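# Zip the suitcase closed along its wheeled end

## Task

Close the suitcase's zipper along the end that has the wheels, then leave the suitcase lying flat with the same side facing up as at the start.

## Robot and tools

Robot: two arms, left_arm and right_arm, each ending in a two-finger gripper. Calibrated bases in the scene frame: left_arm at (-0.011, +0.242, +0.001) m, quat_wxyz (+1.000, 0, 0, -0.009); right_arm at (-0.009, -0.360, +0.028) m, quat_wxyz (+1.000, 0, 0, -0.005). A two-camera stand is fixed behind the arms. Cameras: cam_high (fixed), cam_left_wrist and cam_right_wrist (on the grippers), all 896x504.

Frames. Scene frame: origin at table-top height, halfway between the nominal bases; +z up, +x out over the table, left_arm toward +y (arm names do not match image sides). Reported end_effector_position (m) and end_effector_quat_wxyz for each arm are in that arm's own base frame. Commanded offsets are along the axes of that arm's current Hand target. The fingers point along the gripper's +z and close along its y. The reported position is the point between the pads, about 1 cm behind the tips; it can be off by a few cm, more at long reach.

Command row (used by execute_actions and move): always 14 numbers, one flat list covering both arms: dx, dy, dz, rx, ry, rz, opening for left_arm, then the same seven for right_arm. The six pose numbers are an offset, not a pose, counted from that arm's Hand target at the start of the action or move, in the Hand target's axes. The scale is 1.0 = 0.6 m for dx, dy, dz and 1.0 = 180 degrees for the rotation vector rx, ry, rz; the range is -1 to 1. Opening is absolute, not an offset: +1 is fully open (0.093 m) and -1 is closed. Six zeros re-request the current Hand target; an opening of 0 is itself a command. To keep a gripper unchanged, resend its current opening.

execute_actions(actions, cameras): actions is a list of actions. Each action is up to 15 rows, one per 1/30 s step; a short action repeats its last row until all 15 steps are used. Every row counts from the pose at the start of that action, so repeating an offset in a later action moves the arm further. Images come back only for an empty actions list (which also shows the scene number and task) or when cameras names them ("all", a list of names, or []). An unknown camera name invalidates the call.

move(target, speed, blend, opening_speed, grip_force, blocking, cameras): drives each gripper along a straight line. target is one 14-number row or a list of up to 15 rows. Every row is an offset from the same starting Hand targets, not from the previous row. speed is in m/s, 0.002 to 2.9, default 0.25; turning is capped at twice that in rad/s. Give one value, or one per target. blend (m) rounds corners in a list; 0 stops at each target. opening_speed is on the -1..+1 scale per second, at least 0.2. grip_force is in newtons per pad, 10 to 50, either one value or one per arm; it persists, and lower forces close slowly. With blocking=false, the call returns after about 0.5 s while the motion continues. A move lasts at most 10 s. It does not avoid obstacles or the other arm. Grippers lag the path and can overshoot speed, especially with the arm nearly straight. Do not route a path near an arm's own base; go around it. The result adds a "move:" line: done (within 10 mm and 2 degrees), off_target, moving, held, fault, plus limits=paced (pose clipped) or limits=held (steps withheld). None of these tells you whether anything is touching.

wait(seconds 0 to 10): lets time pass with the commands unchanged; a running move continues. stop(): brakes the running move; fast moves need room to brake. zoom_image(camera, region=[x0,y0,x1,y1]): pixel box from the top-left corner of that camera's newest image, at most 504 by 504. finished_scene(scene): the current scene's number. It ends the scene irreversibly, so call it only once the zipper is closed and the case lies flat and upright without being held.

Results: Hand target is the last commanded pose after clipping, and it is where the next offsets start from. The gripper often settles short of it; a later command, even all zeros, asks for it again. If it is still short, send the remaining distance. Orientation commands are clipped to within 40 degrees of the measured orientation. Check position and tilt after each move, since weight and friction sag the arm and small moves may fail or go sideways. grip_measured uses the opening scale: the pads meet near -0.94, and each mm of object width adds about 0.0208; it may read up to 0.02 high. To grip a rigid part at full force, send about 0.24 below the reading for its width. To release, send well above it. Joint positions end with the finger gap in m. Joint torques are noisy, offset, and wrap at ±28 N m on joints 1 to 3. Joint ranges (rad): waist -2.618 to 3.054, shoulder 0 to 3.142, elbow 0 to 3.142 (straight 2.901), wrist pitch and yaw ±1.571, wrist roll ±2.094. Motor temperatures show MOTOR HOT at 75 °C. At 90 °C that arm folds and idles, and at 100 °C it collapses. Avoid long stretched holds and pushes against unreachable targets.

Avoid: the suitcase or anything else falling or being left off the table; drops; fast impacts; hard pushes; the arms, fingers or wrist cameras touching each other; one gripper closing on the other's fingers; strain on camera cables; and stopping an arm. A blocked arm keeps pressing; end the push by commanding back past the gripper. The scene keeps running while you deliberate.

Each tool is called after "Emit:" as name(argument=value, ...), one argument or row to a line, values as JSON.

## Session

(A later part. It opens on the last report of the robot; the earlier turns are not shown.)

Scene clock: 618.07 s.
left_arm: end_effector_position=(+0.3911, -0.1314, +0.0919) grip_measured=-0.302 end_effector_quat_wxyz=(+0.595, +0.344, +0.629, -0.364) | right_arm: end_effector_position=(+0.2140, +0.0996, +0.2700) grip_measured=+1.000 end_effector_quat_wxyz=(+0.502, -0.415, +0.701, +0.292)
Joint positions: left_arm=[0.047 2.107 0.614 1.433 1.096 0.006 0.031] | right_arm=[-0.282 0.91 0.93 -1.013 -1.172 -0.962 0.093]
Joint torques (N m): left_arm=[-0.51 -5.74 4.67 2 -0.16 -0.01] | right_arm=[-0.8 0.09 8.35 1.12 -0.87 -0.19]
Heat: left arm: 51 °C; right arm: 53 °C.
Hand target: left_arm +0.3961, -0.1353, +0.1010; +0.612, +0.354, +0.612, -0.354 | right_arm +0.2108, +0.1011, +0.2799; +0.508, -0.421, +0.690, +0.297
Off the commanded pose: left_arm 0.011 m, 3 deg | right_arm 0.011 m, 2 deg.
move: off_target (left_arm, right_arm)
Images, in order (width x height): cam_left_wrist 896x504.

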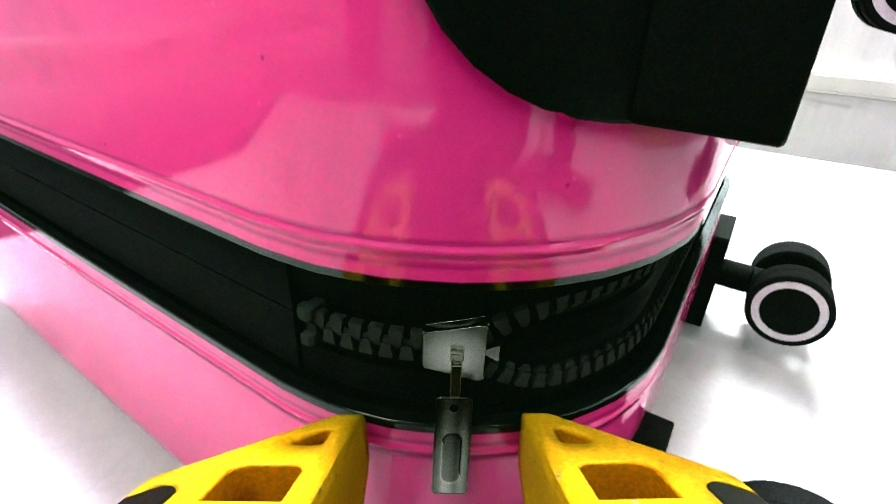

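Emit:
move(
  target=[0.0, -0.004, 0.0167, 0.0, 0.0, 0.0, -0.3, 0, 0, 0, 0, 0, 0, 1.0],
  speed=0.04,
  cameras=["cam_left_wrist"],
)

Scene clock: 653.33 s.
left_arm: end_effector_position=(+0.3915, -0.1364, +0.0917) grip_measured=-0.302 end_effector_quat_wxyz=(+0.595, +0.344, +0.629, -0.363) | right_arm: end_effector_position=(+0.2140, +0.0996, +0.2700) grip_measured=+1.000 end_effector_quat_wxyz=(+0.502, -0.415, +0.701, +0.292)
Joint positions: left_arm=[0.03 2.107 0.614 1.433 1.077 0.006 0.031] | right_arm=[-0.282 0.91 0.93 -1.013 -1.172 -0.962 0.093]
Joint torques (N m): left_arm=[-1.73 -5.42 5.64 1.95 -0.23 -0.01] | right_arm=[-0.69 -0.12 8.42 1.13 -0.89 -0.14]
Heat: left arm: 51 °C; right arm: 53 °C.
Hand target: left_arm +0.3990, -0.1452, +0.1010; +0.612, +0.354, +0.612, -0.354 | right_arm +0.2108, +0.1011, +0.2799; +0.508, -0.421, +0.690, +0.297
Off the commanded pose: left_arm 0.015 m, 3 deg | right_arm 0.011 m, 2 deg.
move: off_target (left_arm, right_arm)
Images, in order (width x height): cam_left_wrist 896x504.

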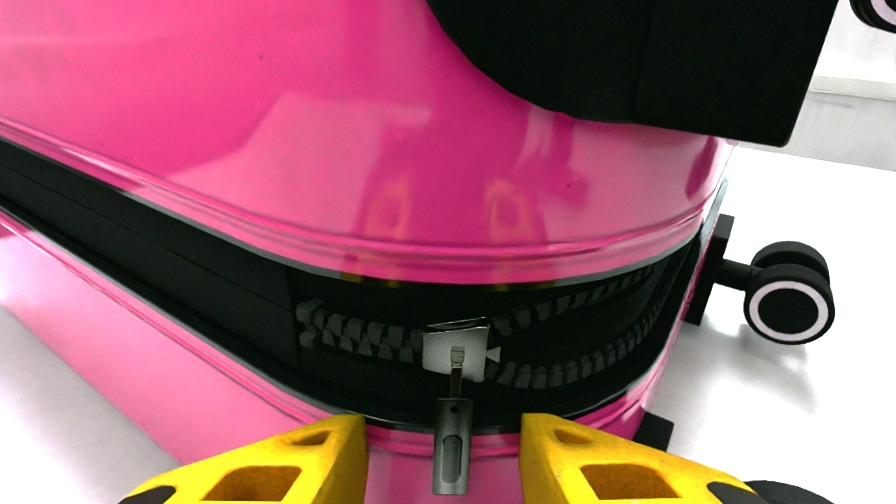

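Emit:
move(
  target=[
    [0.0, -0.003, -0.012, 0.0, 0.0, 0.0, -0.3, 0, 0, 0, 0, 0, 0, 1.0],
    [0.0, -0.003, -0.012, 0.0, 0.0, 0.0, -1.0, 0, 0, 0, 0, 0, 0, 1.0],
  ],
  speed=0.04,
  grip_force=[35, 50],
  cameras=["cam_left_wrist"],
)

Scene clock: 664.37 s.
left_arm: end_effector_position=(+0.3904, -0.1366, +0.0918) grip_measured=-0.904 end_effector_quat_wxyz=(+0.595, +0.348, +0.627, -0.363) | right_arm: end_effector_position=(+0.2140, +0.0996, +0.2700) grip_measured=+1.000 end_effector_quat_wxyz=(+0.502, -0.415, +0.701, +0.292)
Joint positions: left_arm=[0.032 2.107 0.614 1.433 1.086 0.012 0.002] | right_arm=[-0.282 0.91 0.93 -1.013 -1.172 -0.962 0.093]
Joint torques (N m): left_arm=[-0.55 -6.09 3.78 2.05 -0.15 0.01] | right_arm=[-0.54 -0.25 8.42 1.18 -0.9 -0.18]
Heat: left arm: 51 °C; right arm: 53 °C.
Hand target: left_arm +0.3938, -0.1399, +0.1010; +0.612, +0.354, +0.612, -0.354 | right_arm +0.2108, +0.1011, +0.2799; +0.508, -0.421, +0.690, +0.297
Off the commanded pose: left_arm 0.010 m, 3 deg | right_arm 0.011 m, 2 deg.
grip_force (N): 35, 50
move: off_target (left_arm, right_arm); target 2's new opening was sent with left_arm's hand 0.010 m and 3 deg from that target
Images, in order (width x height): cam_left_wrist 896x504.

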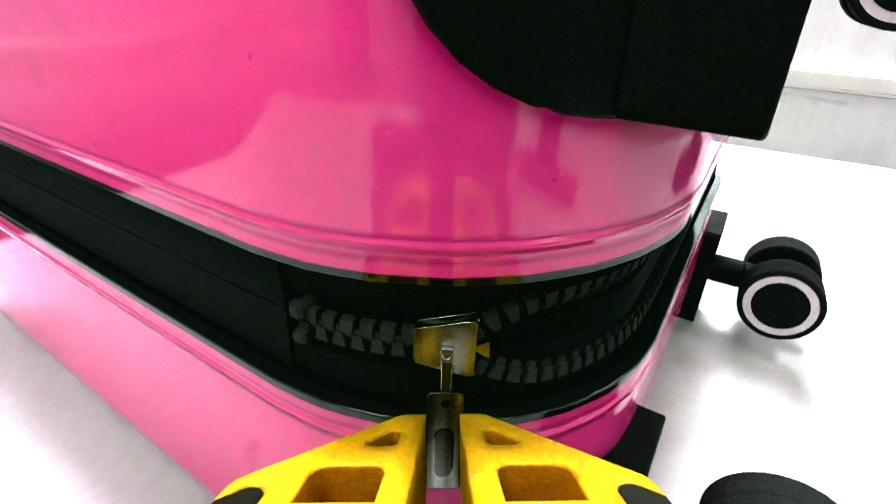

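Emit:
move(
  target=[-0.01, 0.0, -0.0242, 0.0, 0.0, 0.0, -1.0, 0, 0, 0, 0, 0, 0, 1.0],
  speed=0.03,
  grip_force=[30, 50],
  cameras=["cam_left_wrist", "cam_right_wrist"],
)

Scene clock: 708.37 s.
left_arm: end_effector_position=(+0.3887, -0.1347, +0.0912) grip_measured=-0.908 end_effector_quat_wxyz=(+0.593, +0.345, +0.629, -0.366) | right_arm: end_effector_position=(+0.2140, +0.0996, +0.2700) grip_measured=+1.000 end_effector_quat_wxyz=(+0.502, -0.415, +0.701, +0.292)
Joint positions: left_arm=[0.038 2.104 0.606 1.433 1.091 0.006 0.002] | right_arm=[-0.282 0.91 0.93 -1.013 -1.172 -0.962 0.093]
Joint torques (N m): left_arm=[1.61 -8.87 1.83 1.96 0.14 0.02] | right_arm=[-0.66 0.17 8.51 1.17 -0.8 -0.12]
Heat: left arm: 50 °C; right arm: 53 °C.
Hand target: left_arm +0.3866, -0.1273, +0.1070; +0.612, +0.354, +0.612, -0.354 | right_arm +0.2108, +0.1011, +0.2799; +0.508, -0.421, +0.690, +0.297
Off the commanded pose: left_arm 0.018 m, 3 deg | right_arm 0.011 m, 2 deg.
grip_force (N): 30, 50
move: off_target (left_arm, right_arm)
Images, in order (width x height): cam_left_wrist 896x504, cam_right_wrist 896x504.

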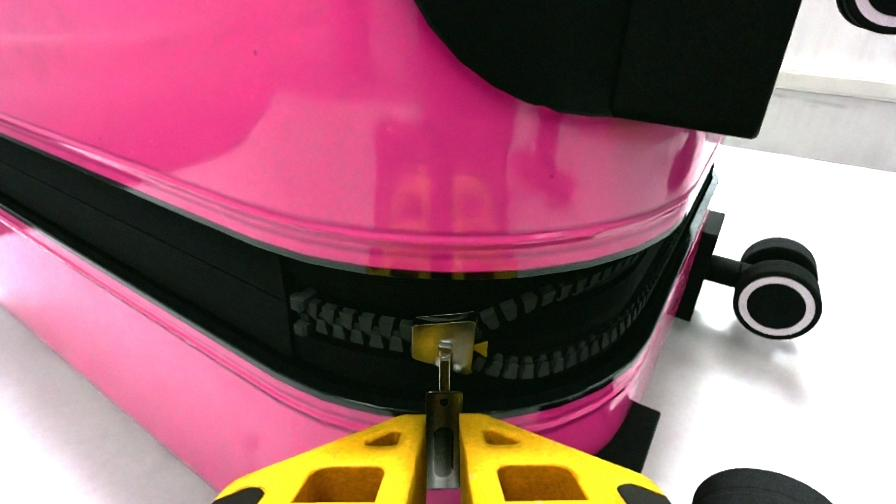

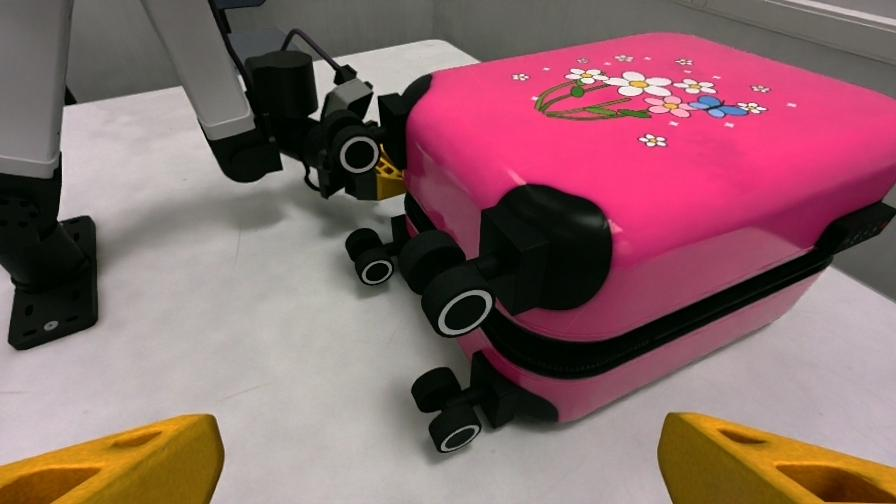

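Emit:
move(
  target=[-0.0067, -0.0411, -0.0122, 0.0, 0.0, 0.0, -1.0, 0, 0, 0, 0, 0, 0, 1.0],
  speed=0.03,
  cameras=["cam_left_wrist", "cam_right_wrist"],
)

Scene clock: 715.37 s.
left_arm: end_effector_position=(+0.3668, -0.1338, +0.0911) grip_measured=-0.908 end_effector_quat_wxyz=(+0.585, +0.332, +0.643, -0.365) | right_arm: end_effector_position=(+0.2140, +0.0996, +0.2700) grip_measured=+1.000 end_effector_quat_wxyz=(+0.502, -0.415, +0.701, +0.292)
Joint positions: left_arm=[0.038 2.038 0.502 1.436 1.07 0.006 0.002] | right_arm=[-0.282 0.91 0.93 -1.013 -1.172 -0.962 0.093]
Joint torques (N m): left_arm=[0.36 -8.17 1.36 2.34 0.21 0.07] | right_arm=[-0.77 0.09 8.61 1.16 -0.81 -0.13]
Heat: left arm: 50 °C; right arm: 53 °C.
Hand target: left_arm +0.3615, -0.1332, +0.1110; +0.612, +0.354, +0.612, -0.354 | right_arm +0.2108, +0.1011, +0.2799; +0.508, -0.421, +0.690, +0.297
Off the commanded pose: left_arm 0.021 m, 6 deg | right_arm 0.011 m, 2 deg.
grip_force (N): 30, 50
move: off_target (left_arm, right_arm)
Images, in order (width x height): cam_left_wrist 896x504, cam_right_wrist 896x504.

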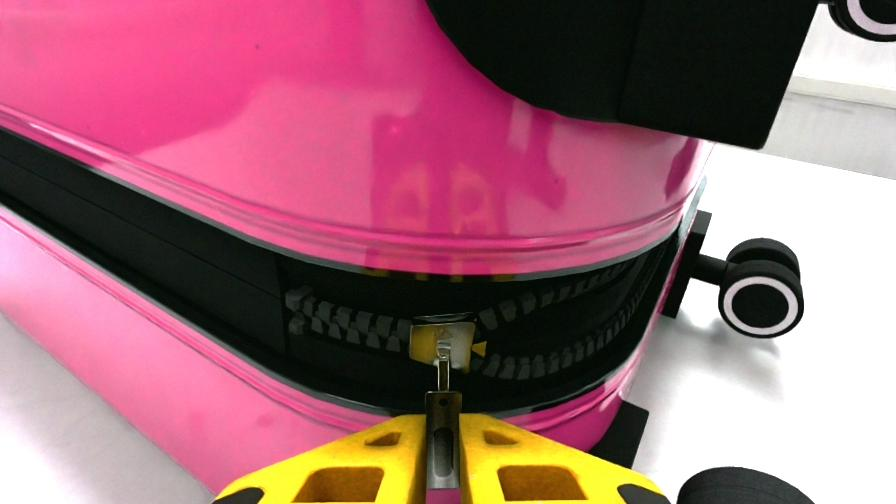

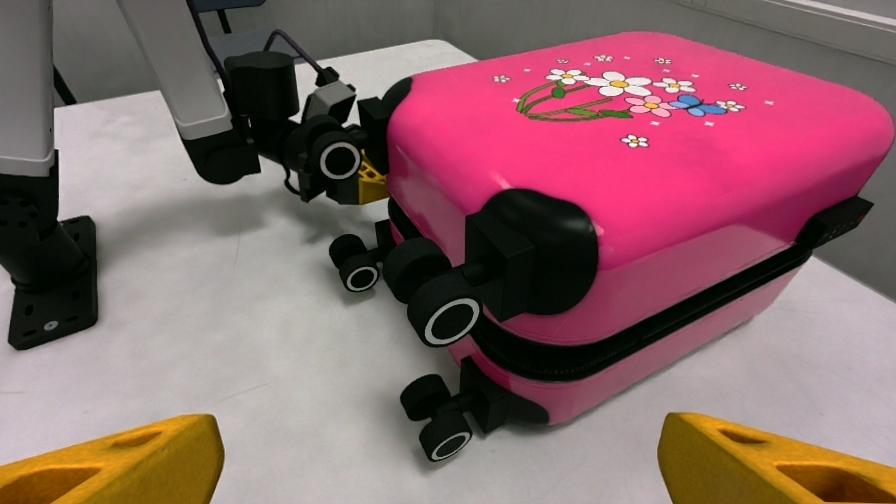

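Emit:
zoom_image(
  camera="cam_right_wrist",
  region=[370, 160, 640, 400],
)

Emit:
zoom_image(
  camera="cam_right_wrist",
  region=[220, 60, 440, 300],
)

Scaled by 1.867.

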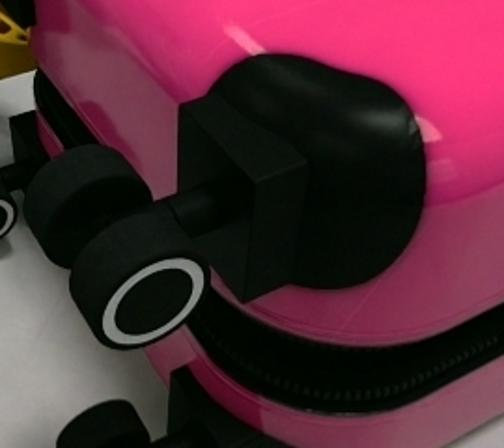

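Scaled by 2.100.

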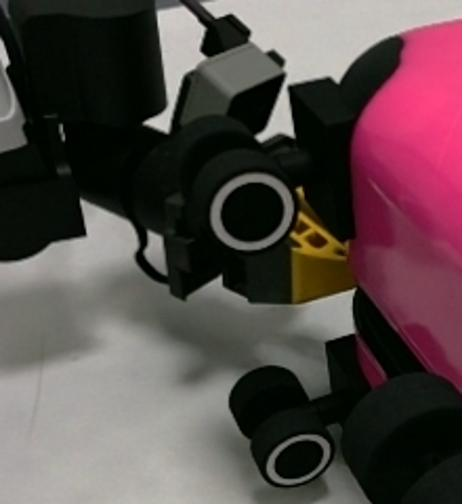

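Emit:
move(
  target=[0.0167, 0.0, 0.0, 0.0, 0.0, 0.0, -1.0, 0.1428, 0.1027, 0.1907, 0.3573, -0.0853, 0.0614, 1.0],
  speed=0.2,
  cameras=["all"],
)

Scene clock: 885.27 s.
left_arm: end_effector_position=(+0.3669, -0.1338, +0.0913) grip_measured=-0.908 end_effector_quat_wxyz=(+0.586, +0.332, +0.643, -0.365) | right_arm: end_effector_position=(+0.1971, +0.2032, +0.1591) grip_measured=+1.000 end_effector_quat_wxyz=(+0.698, +0.004, +0.716, -0.028)
Joint positions: left_arm=[0.038 2.038 0.502 1.438 1.07 0.006 0.002] | right_arm=[1.435 1.405 0.309 0.823 1.478 0.238 0.093]
Joint torques (N m): left_arm=[0.43 -4.88 1.35 2.6 0.22 0.19] | right_arm=[0.05 -2.69 4.55 2.34 0.21 0]
Motor temperatures (°C): left_arm=[27 43 31 52 28 27 30] | right_arm=[27 28 53 33 29 25 25]
Heat: left arm: 52 °C; right arm: 53 °C.
Hand target: left_arm +0.3616, -0.1332, +0.1009; +0.612, +0.354, +0.612, -0.354 | right_arm +0.1970, +0.2018, +0.1620; +0.707, +0.018, +0.707, -0.019
Off the commanded pose: left_arm 0.011 m, 5 deg | right_arm 0.003 m, 2 deg.
grip_force (N): 30, 50
move: off_target (left_arm)

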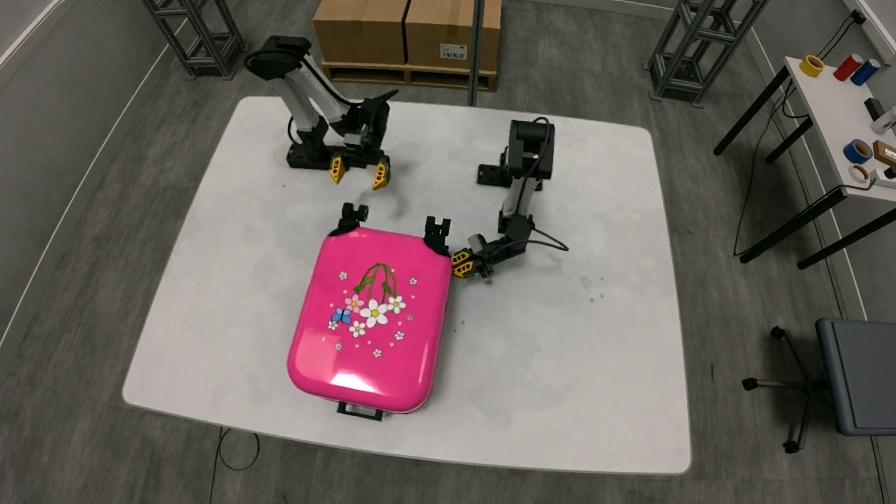

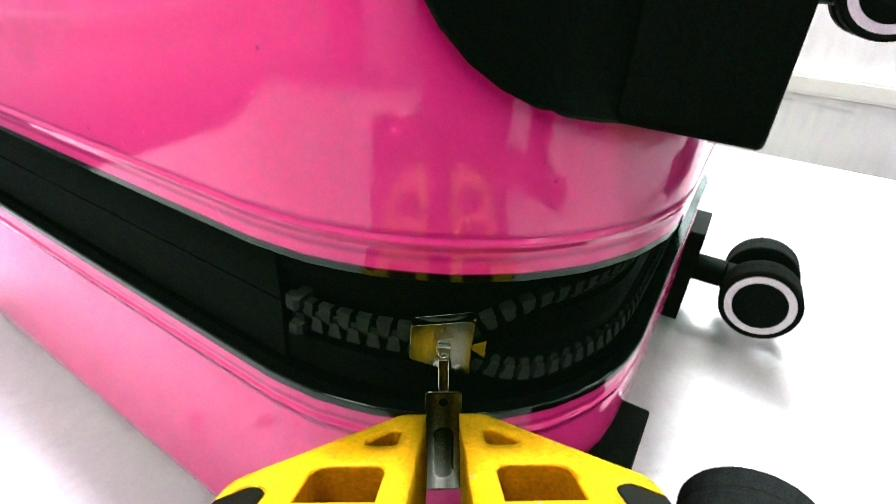

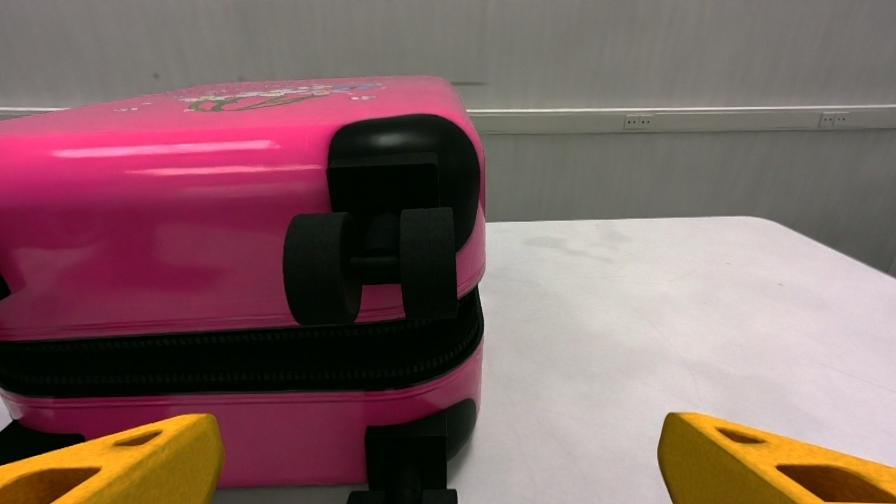

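Emit:
move(
  target=[0.0, 0.0, 0.0, 0.0, 0.0, 0.0, -1.0, 0.0, 0.0467, 0.06, 0.0, 0.0, 0.0, 1.0],
  speed=0.12,
  cameras=["cam_right_wrist"],
)

Scene clock: 897.17 s.
left_arm: end_effector_position=(+0.3669, -0.1338, +0.0913) grip_measured=-0.908 end_effector_quat_wxyz=(+0.586, +0.332, +0.643, -0.365) | right_arm: end_effector_position=(+0.2329, +0.2260, +0.1572) grip_measured=+1.000 end_effector_quat_wxyz=(+0.700, +0.005, +0.713, -0.035)
Joint positions: left_arm=[0.038 2.038 0.502 1.438 1.07 0.006 0.002] | right_arm=[1.303 1.619 0.387 1.15 1.36 0.037 0.093]
Joint torques (N m): left_arm=[0.42 -4.85 1.37 2.6 0.22 0.19] | right_arm=[-0.44 -3.51 4.88 2.48 -0.14 -0.07]
Heat: left arm: 52 °C; right arm: 50 °C.
Hand target: left_arm +0.3616, -0.1332, +0.1009; +0.612, +0.354, +0.612, -0.354 | right_arm +0.2344, +0.2280, +0.1620; +0.707, +0.018, +0.707, -0.019
Off the commanded pose: left_arm 0.011 m, 5 deg | right_arm 0.005 m, 3 deg.
grip_force (N): 30, 50
move: off_target (left_arm, right_arm)
Images, in order (width x height): cam_right_wrist 896x504.

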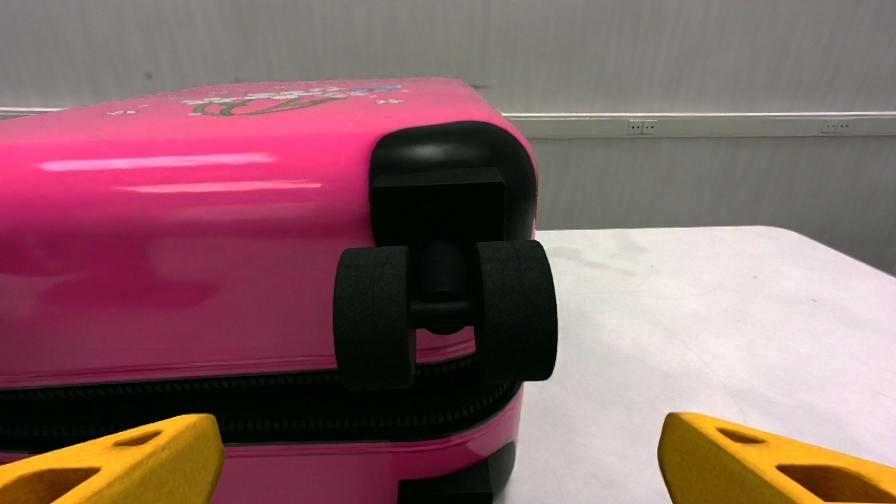

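Emit:
move(
  target=[0.0, 0.0, 0.0, 0.0, 0.0, 0.0, -1.0, 0.0, 0.0, 0.0933, 0.0, 0.0, 0.0, 1.0],
  speed=0.08,
  cameras=["cam_right_wrist"],
)

Scene clock: 904.67 s.
left_arm: end_effector_position=(+0.3669, -0.1338, +0.0913) grip_measured=-0.908 end_effector_quat_wxyz=(+0.586, +0.332, +0.643, -0.365) | right_arm: end_effector_position=(+0.2862, +0.2202, +0.1504) grip_measured=+1.000 end_effector_quat_wxyz=(+0.695, +0.000, +0.718, -0.039)
Joint positions: left_arm=[0.038 2.038 0.502 1.438 1.07 0.006 0.002] | right_arm=[1.096 1.692 0.434 1.184 1.151 0.011 0.093]
Joint torques (N m): left_arm=[0.43 -4.82 1.37 2.6 0.22 0.19] | right_arm=[-0.39 -4.07 6.2 2.72 -0.13 -0.11]
Heat: left arm: 52 °C; right arm: 49 °C.
Hand target: left_arm +0.3616, -0.1332, +0.1009; +0.612, +0.354, +0.612, -0.354 | right_arm +0.2903, +0.2250, +0.1620; +0.707, +0.018, +0.707, -0.019
Off the commanded pose: left_arm 0.011 m, 5 deg | right_arm 0.013 m, 4 deg.
grip_force (N): 30, 50
move: off_target (left_arm, right_arm)
Images, in order (width x height): cam_right_wrist 896x504.

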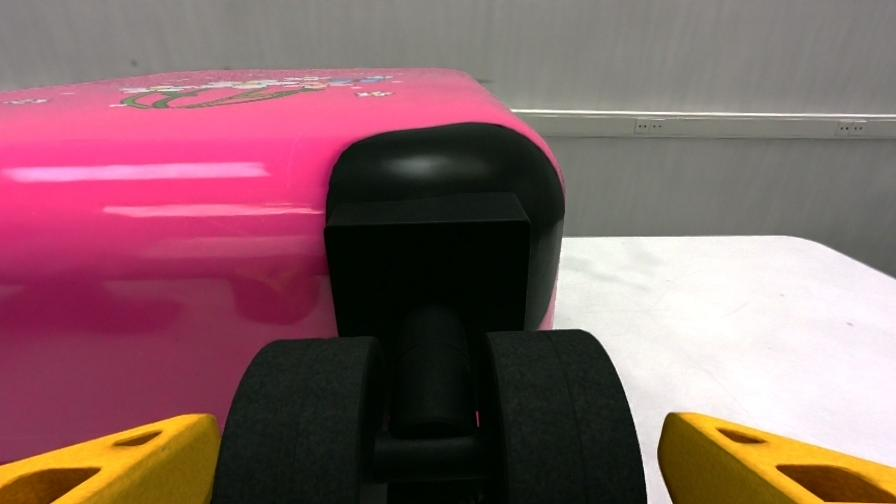

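Emit:
move(
  target=[
    [0.0, 0.0, 0.0, 0.0, 0.0, 0.0, -1.0, -0.015, 0.0033, 0.0, 0.0, 0.0, 0.0, 1.0],
    [0.0, 0.0, 0.0, 0.0, 0.0, 0.0, -1.0, -0.015, 0.0033, 0.0, 0.0, 0.0, 0.0, 0.1],
  ],
  speed=0.05,
  grip_force=[30, 50],
  cameras=["cam_right_wrist"],
)

Scene clock: 915.30 s.
left_arm: end_effector_position=(+0.3669, -0.1338, +0.0913) grip_measured=-0.908 end_effector_quat_wxyz=(+0.586, +0.332, +0.643, -0.365) | right_arm: end_effector_position=(+0.2878, +0.2219, +0.1556) grip_measured=+0.100 end_effector_quat_wxyz=(+0.698, +0.006, +0.715, -0.040)
Joint positions: left_arm=[0.038 2.038 0.502 1.438 1.07 0.006 0.002] | right_arm=[1.096 1.691 0.451 1.184 1.16 0.002 0.05]
Joint velocities: left_arm=[within noise] | right_arm=[-0.017 0.012 -0.002 -0.051 0.037 -0.007 -0.005]
Joint torques (N m): left_arm=[0.44 -4.88 1.33 2.6 0.23 0.19] | right_arm=[-0.1 -7.05 6.31 2.22 -0.19 -0.09]
Motor temperatures (°C): left_arm=[27 40 30 52 28 27 30] | right_arm=[27 30 47 37 29 25 25]
Heat: left arm: 52 °C; right arm: 47 °C.
Hand target: left_arm +0.3616, -0.1332, +0.1009; +0.612, +0.354, +0.612, -0.354 | right_arm +0.2904, +0.2270, +0.1710; +0.707, +0.018, +0.707, -0.019
Off the commanded pose: left_arm 0.011 m, 5 deg | right_arm 0.016 m, 3 deg.
grip_force (N): 30, 50
move: off_target (left_arm, right_arm); target 2's new opening was sent with right_arm's hand 0.017 m and 3 deg from that target
Images, in order (width x height): cam_right_wrist 896x504.

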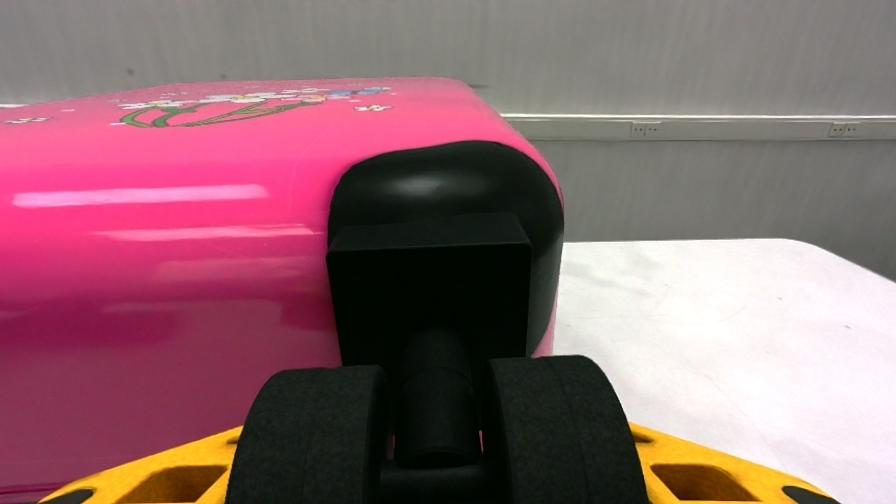

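Emit:
move(
  target=[0.0, -0.032, -0.009, 0.0, 0.0, 0.0, -1.0, 0.0, 0.0, 0.0, 0.0, 0.0, 0.0, 0.1],
  speed=0.04,
  cameras=["cam_left_wrist", "cam_right_wrist"],
)

Scene clock: 930.60 s.
left_arm: end_effector_position=(+0.3605, -0.1295, +0.0906) grip_measured=-0.908 end_effector_quat_wxyz=(+0.588, +0.318, +0.654, -0.354) | right_arm: end_effector_position=(+0.2865, +0.2250, +0.1555) grip_measured=+0.101 end_effector_quat_wxyz=(+0.698, +0.001, +0.715, -0.035)
Joint positions: left_arm=[0.043 2.009 0.453 1.444 1.034 0.007 0.002] | right_arm=[1.102 1.691 0.451 1.184 1.152 0.002 0.05]
Joint velocities: left_arm=[within noise] | right_arm=[0.017 0.007 -0.012 -0.007 0.007 0.007 -0.005]
Joint torques (N m): left_arm=[-0.49 -5.46 -0.58 2.79 0.43 0.31] | right_arm=[-0.53 -6.9 6.37 2.19 -0.12 -0.03]
Heat: left arm: 53 °C; right arm: 46 °C.
Hand target: left_arm +0.3422, -0.1381, +0.1009; +0.612, +0.354, +0.612, -0.354 | right_arm +0.2904, +0.2270, +0.1710; +0.707, +0.018, +0.707, -0.019
Off the commanded pose: left_arm 0.023 m, 7 deg | right_arm 0.016 m, 3 deg.
joint sent to its limit (left arm) — joint 4 (wrist pitch), upper limit. The joint targets are off in position, not in orientation.
grip_force (N): 30, 50
move: off_target (left_arm, right_arm)
Images, in order (width x height): cam_left_wrist 896x504, cam_right_wrist 896x504.

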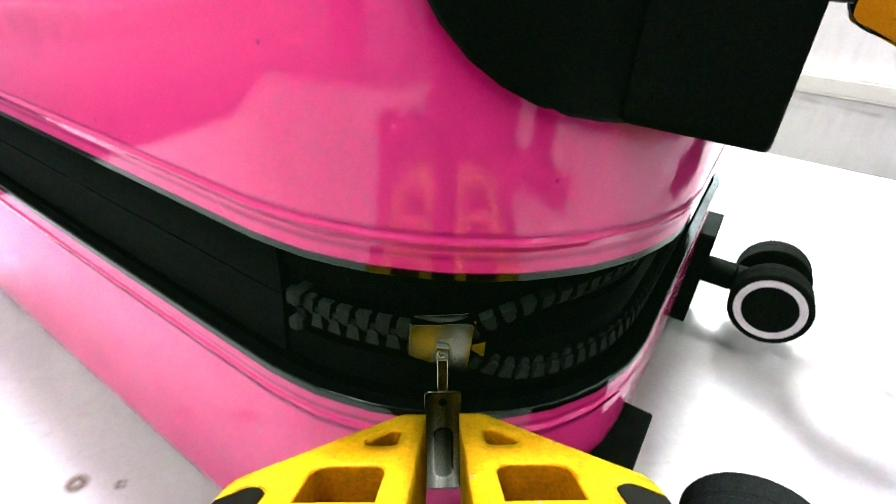

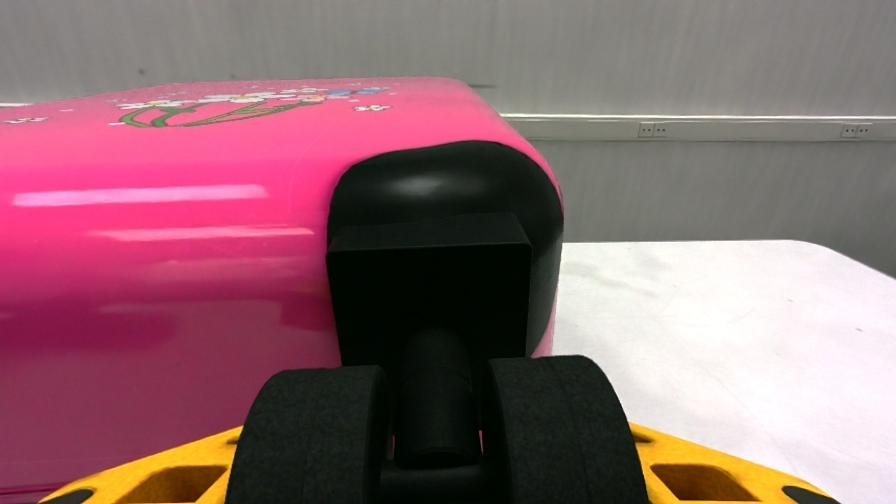

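Emit:
zoom_image(
  camera="cam_left_wrist",
  region=[270, 260, 570, 430],
)

Scaled by 1.680.

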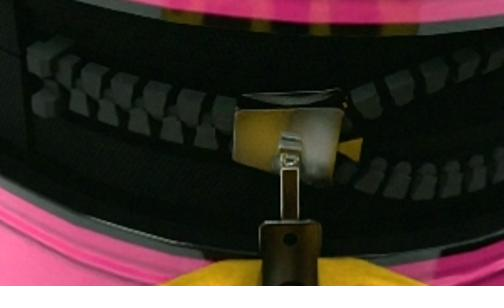

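Emit:
move(
  target=[0.0, -0.005, 0.0, 0.0, 0.08, 0.0, -1.0, 0.0, 0.0, 0.0, 0.0, 0.0, 0.0, 0.1],
  speed=0.05,
  cameras=["cam_left_wrist", "cam_right_wrist"],
)

Scene clock: 963.73 s.
left_arm: end_effector_position=(+0.3549, -0.1232, +0.0942) grip_measured=-0.908 end_effector_quat_wxyz=(+0.543, +0.364, +0.704, -0.278) | right_arm: end_effector_position=(+0.2859, +0.2271, +0.1554) grip_measured=+0.103 end_effector_quat_wxyz=(+0.698, -0.004, +0.715, -0.032)
Joint positions: left_arm=[0.035 1.68 0.48 0.754 0.936 0.372 0.002] | right_arm=[1.105 1.691 0.451 1.184 1.145 0 0.05]
Joint torques (N m): left_arm=[-1.57 -7.15 4.56 0.96 0.8 0.34] | right_arm=[-0.62 -6.5 6.39 2.21 -0.09 -0.03]
Motor temperatures (°C): left_arm=[27 39 30 55 29 27 30] | right_arm=[27 37 45 37 28 25 26]
Heat: left arm: 55 °C; right arm: 45 °C.
Hand target: left_arm +0.3396, -0.1396, +0.1009; +0.531, +0.396, +0.684, -0.307 | right_arm +0.2904, +0.2270, +0.1710; +0.707, +0.018, +0.707, -0.019
Off the commanded pose: left_arm 0.023 m, 6 deg | right_arm 0.016 m, 3 deg.
grip_force (N): 30, 50
move: off_target (left_arm, right_arm)
Images, in order (width x height): cam_left_wrist 896x504, cam_right_wrist 896x504.

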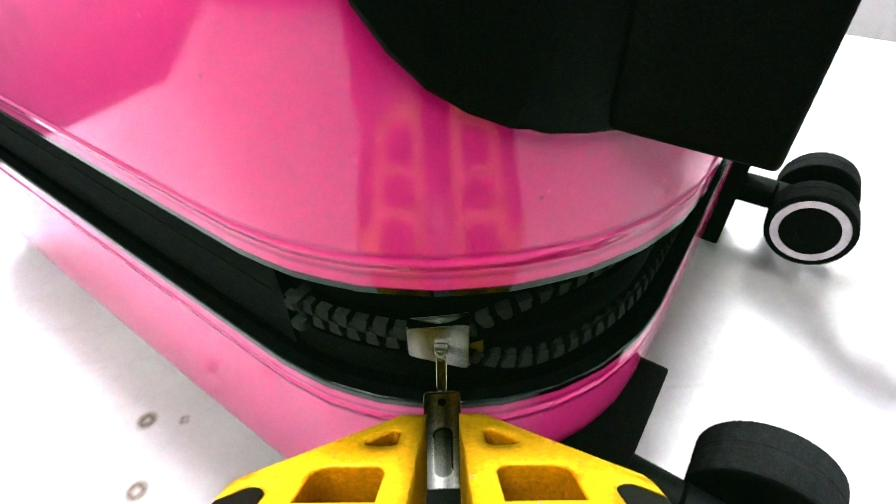

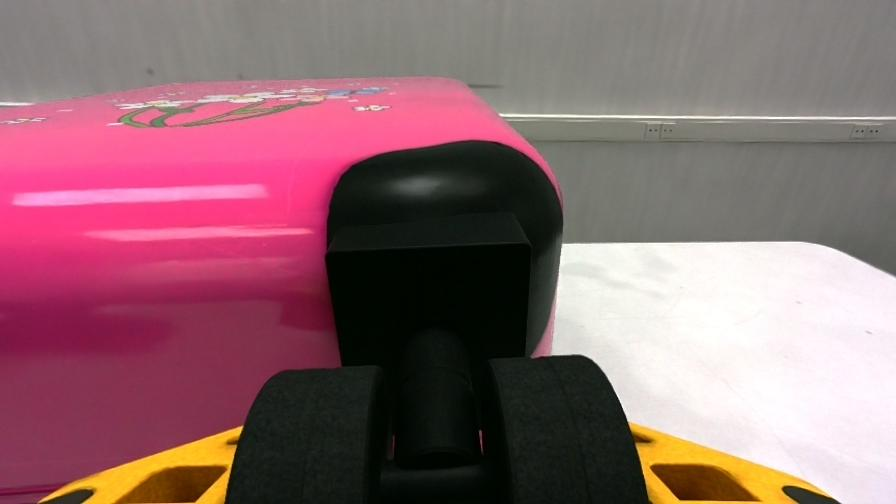

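Emit:
move(
  target=[0.0, -0.04, 0.0, 0.0, 0.0, 0.0, -1.0, 0.0, 0.0, 0.0, 0.0, 0.0, 0.0, 0.1],
  speed=0.05,
  cameras=["cam_left_wrist", "cam_right_wrist"],
)

Scene clock: 970.07 s.
left_arm: end_effector_position=(+0.3508, -0.1229, +0.0948) grip_measured=-0.908 end_effector_quat_wxyz=(+0.548, +0.354, +0.717, -0.245) | right_arm: end_effector_position=(+0.2855, +0.2277, +0.1564) grip_measured=+0.103 end_effector_quat_wxyz=(+0.699, -0.005, +0.715, -0.031)
Joint positions: left_arm=[0.006 1.619 0.433 0.757 0.836 0.366 0.002] | right_arm=[1.106 1.688 0.451 1.184 1.143 -0.004 0.05]
Joint velocities: left_arm=[within noise] | right_arm=[0.012 0.002 0.017 -0.081 -0.022 0.007 0.005]
Joint torques (N m): left_arm=[-2.74 -6.86 1.81 1.4 1.33 0.12] | right_arm=[-1.01 -6.5 6.24 2.2 -0.08 0.02]
Heat: left arm: 53 °C; right arm: 45 °C.
Hand target: left_arm +0.3188, -0.1516, +0.1009; +0.531, +0.396, +0.684, -0.307 | right_arm +0.2904, +0.2270, +0.1710; +0.707, +0.018, +0.707, -0.019
Off the commanded pose: left_arm 0.043 m, 10 deg | right_arm 0.015 m, 3 deg.
grip_force (N): 30, 50
move: off_target (left_arm, right_arm)
Images, in order (width x height): cam_left_wrist 896x504, cam_right_wrist 896x504.

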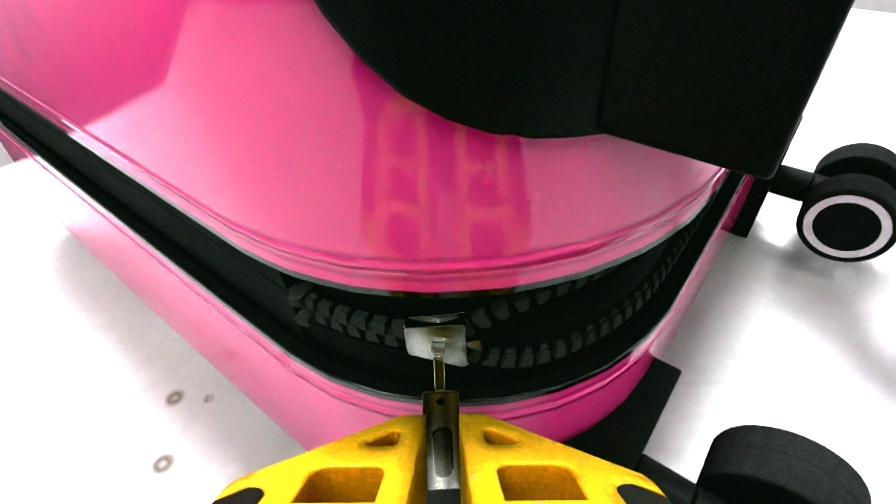

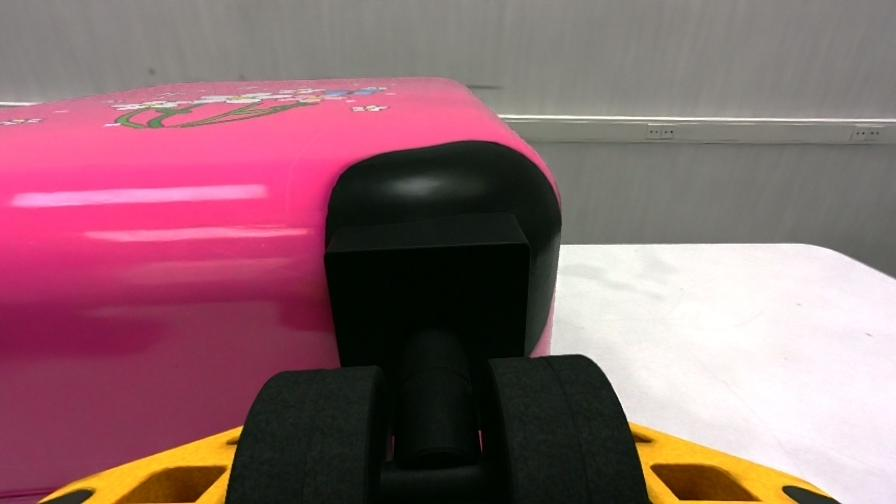

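Emit:
zoom_image(
  camera="cam_left_wrist",
  region=[270, 260, 570, 430],
)

Scaled by 1.680.

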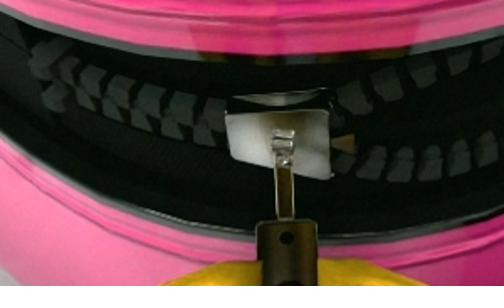

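Emit:
move(
  target=[-0.0083, 0.0087, -0.0348, 0.0, 0.0, 0.0, -1.0, 0.0, 0.0, 0.0, 0.0, 0.0, 0.0, 0.1],
  speed=0.05,
  cameras=["cam_left_wrist", "cam_right_wrist"],
)

Scene clock: 988.47 s.
left_arm: end_effector_position=(+0.3403, -0.1126, +0.0959) grip_measured=-0.908 end_effector_quat_wxyz=(+0.538, +0.347, +0.727, -0.249) | right_arm: end_effector_position=(+0.2842, +0.2344, +0.1562) grip_measured=+0.100 end_effector_quat_wxyz=(+0.699, -0.018, +0.715, -0.019)
Joint positions: left_arm=[0.047 1.553 0.414 0.66 0.869 0.389 0.002] | right_arm=[1.112 1.688 0.451 1.184 1.114 -0.004 0.05]
Joint velocities: left_arm=[within noise] | right_arm=[-0.007 -0.002 0.002 -0.081 -0.037 -0.081 0.008]
Joint torques (N m): left_arm=[-0.14 -7.17 3.79 1.2 1.66 0.38] | right_arm=[-1.07 -6.49 6.3 2.25 0.21 0.07]
Heat: left arm: 51 °C; right arm: 45 °C.
Hand target: left_arm +0.3139, -0.1325, +0.1109; +0.531, +0.396, +0.684, -0.307 | right_arm +0.2904, +0.2270, +0.1710; +0.707, +0.018, +0.707, -0.019
Off the commanded pose: left_arm 0.036 m, 10 deg | right_arm 0.018 m, 4 deg.
grip_force (N): 30, 50
move: off_target (left_arm, right_arm)
Images, in order (width x height): cam_left_wrist 896x504, cam_right_wrist 896x504.

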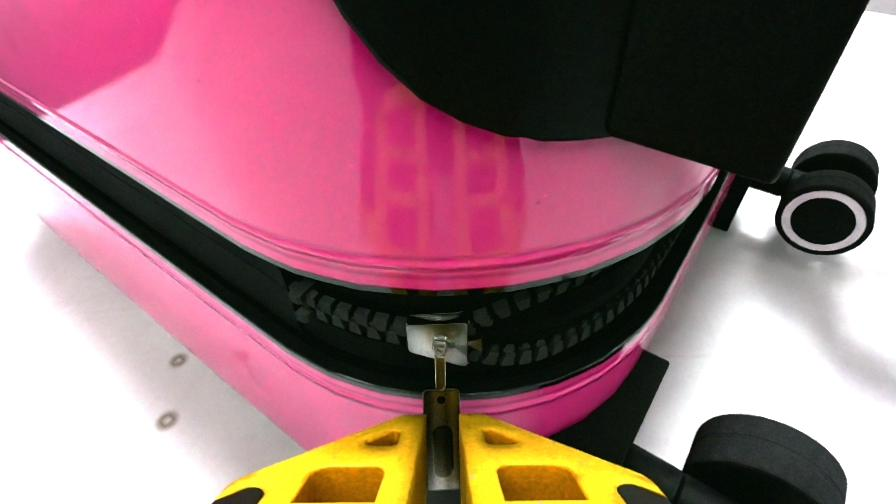

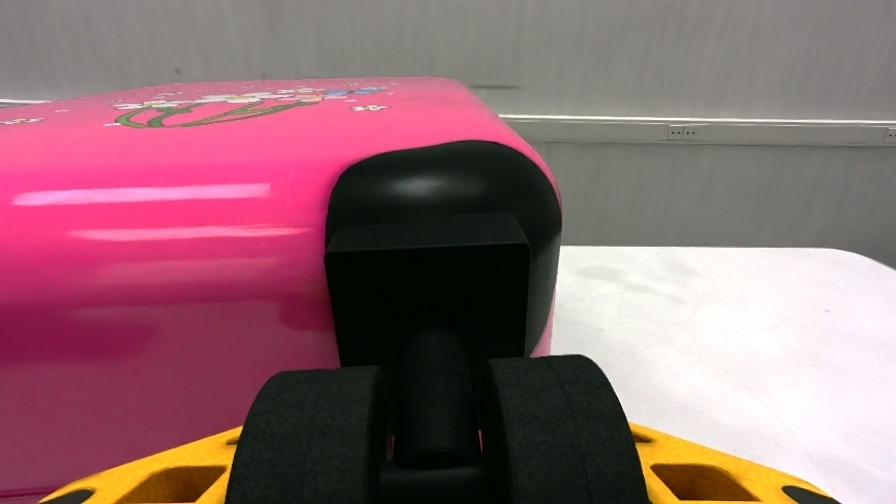

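Emit:
execute_actions(
  actions=[],
)

Emit:
zoom_image(
  camera="cam_high",
  region=[270, 180, 540, 440],
)

Scene clock: 1001.17 s.
left_arm: end_effector_position=(+0.3403, -0.1126, +0.0959) grip_measured=-0.908 end_effector_quat_wxyz=(+0.538, +0.348, +0.727, -0.249) | right_arm: end_effector_position=(+0.2842, +0.2344, +0.1562) grip_measured=+0.103 end_effector_quat_wxyz=(+0.699, -0.018, +0.715, -0.019)
Joint positions: left_arm=[0.047 1.553 0.414 0.66 0.869 0.391 0.002] | right_arm=[1.112 1.688 0.451 1.184 1.114 -0.004 0.05]
Joint velocities: within noise
Joint torques (N m): left_arm=[-0.14 -7.17 3.79 1.2 1.66 0.37] | right_arm=[-1.18 -6.17 6.43 2.25 0.22 0.04]
Motor temperatures (°C): left_arm=[27 40 30 49 31 27 30] | right_arm=[27 38 44 38 28 25 26]
Heat: left arm: 49 °C; right arm: 44 °C.
Hand target: left_arm +0.3139, -0.1325, +0.1109; +0.531, +0.396, +0.684, -0.307 | right_arm +0.2904, +0.2270, +0.1710; +0.707, +0.018, +0.707, -0.019
Tool commands: left_gripper/opening=-1.0 right_gripper/opening=+0.1
Off the commanded pose: left_arm 0.036 m, 10 deg | right_arm 0.018 m, 4 deg.
grip_force (N): 30, 50

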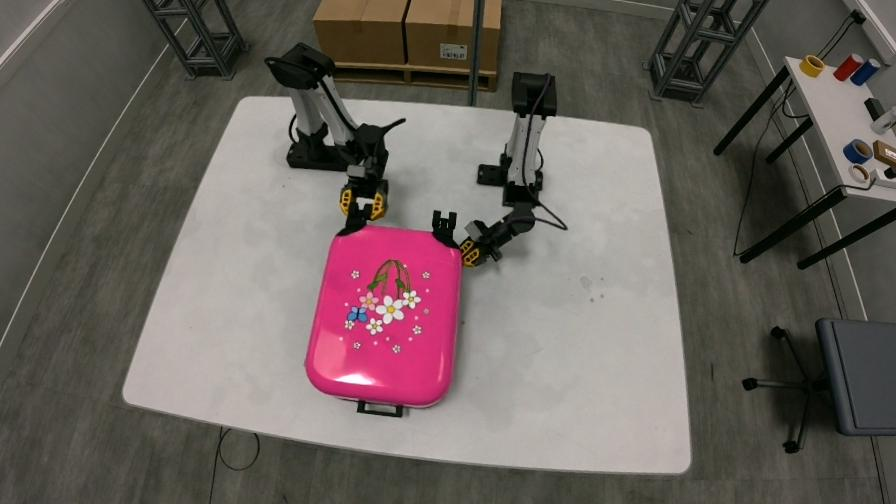

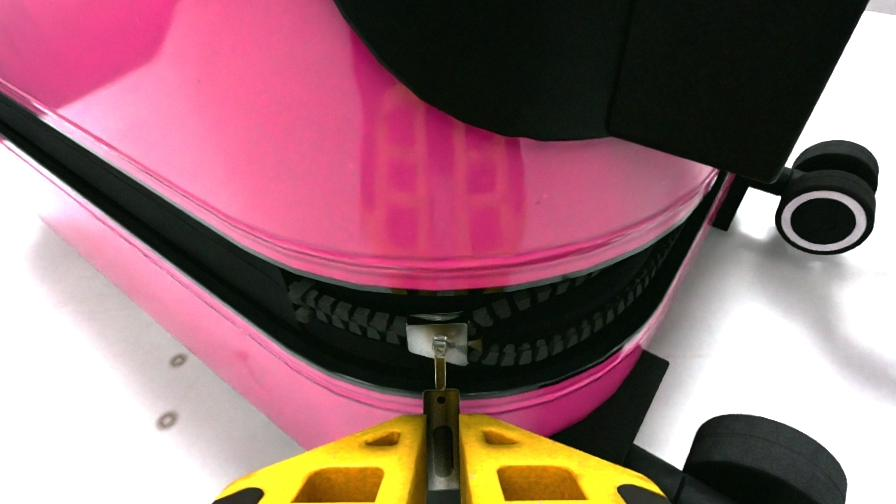

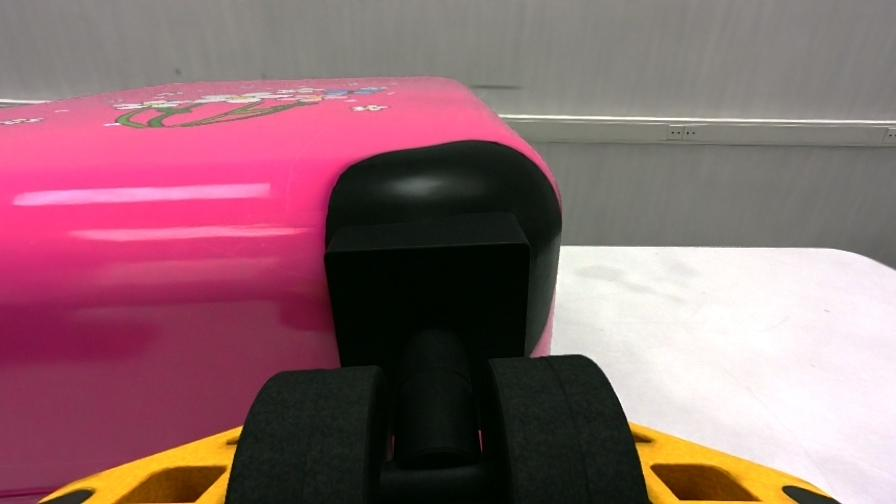

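Scaled by 1.867.

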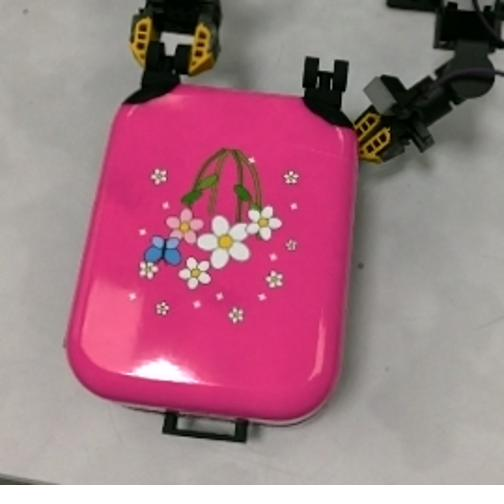

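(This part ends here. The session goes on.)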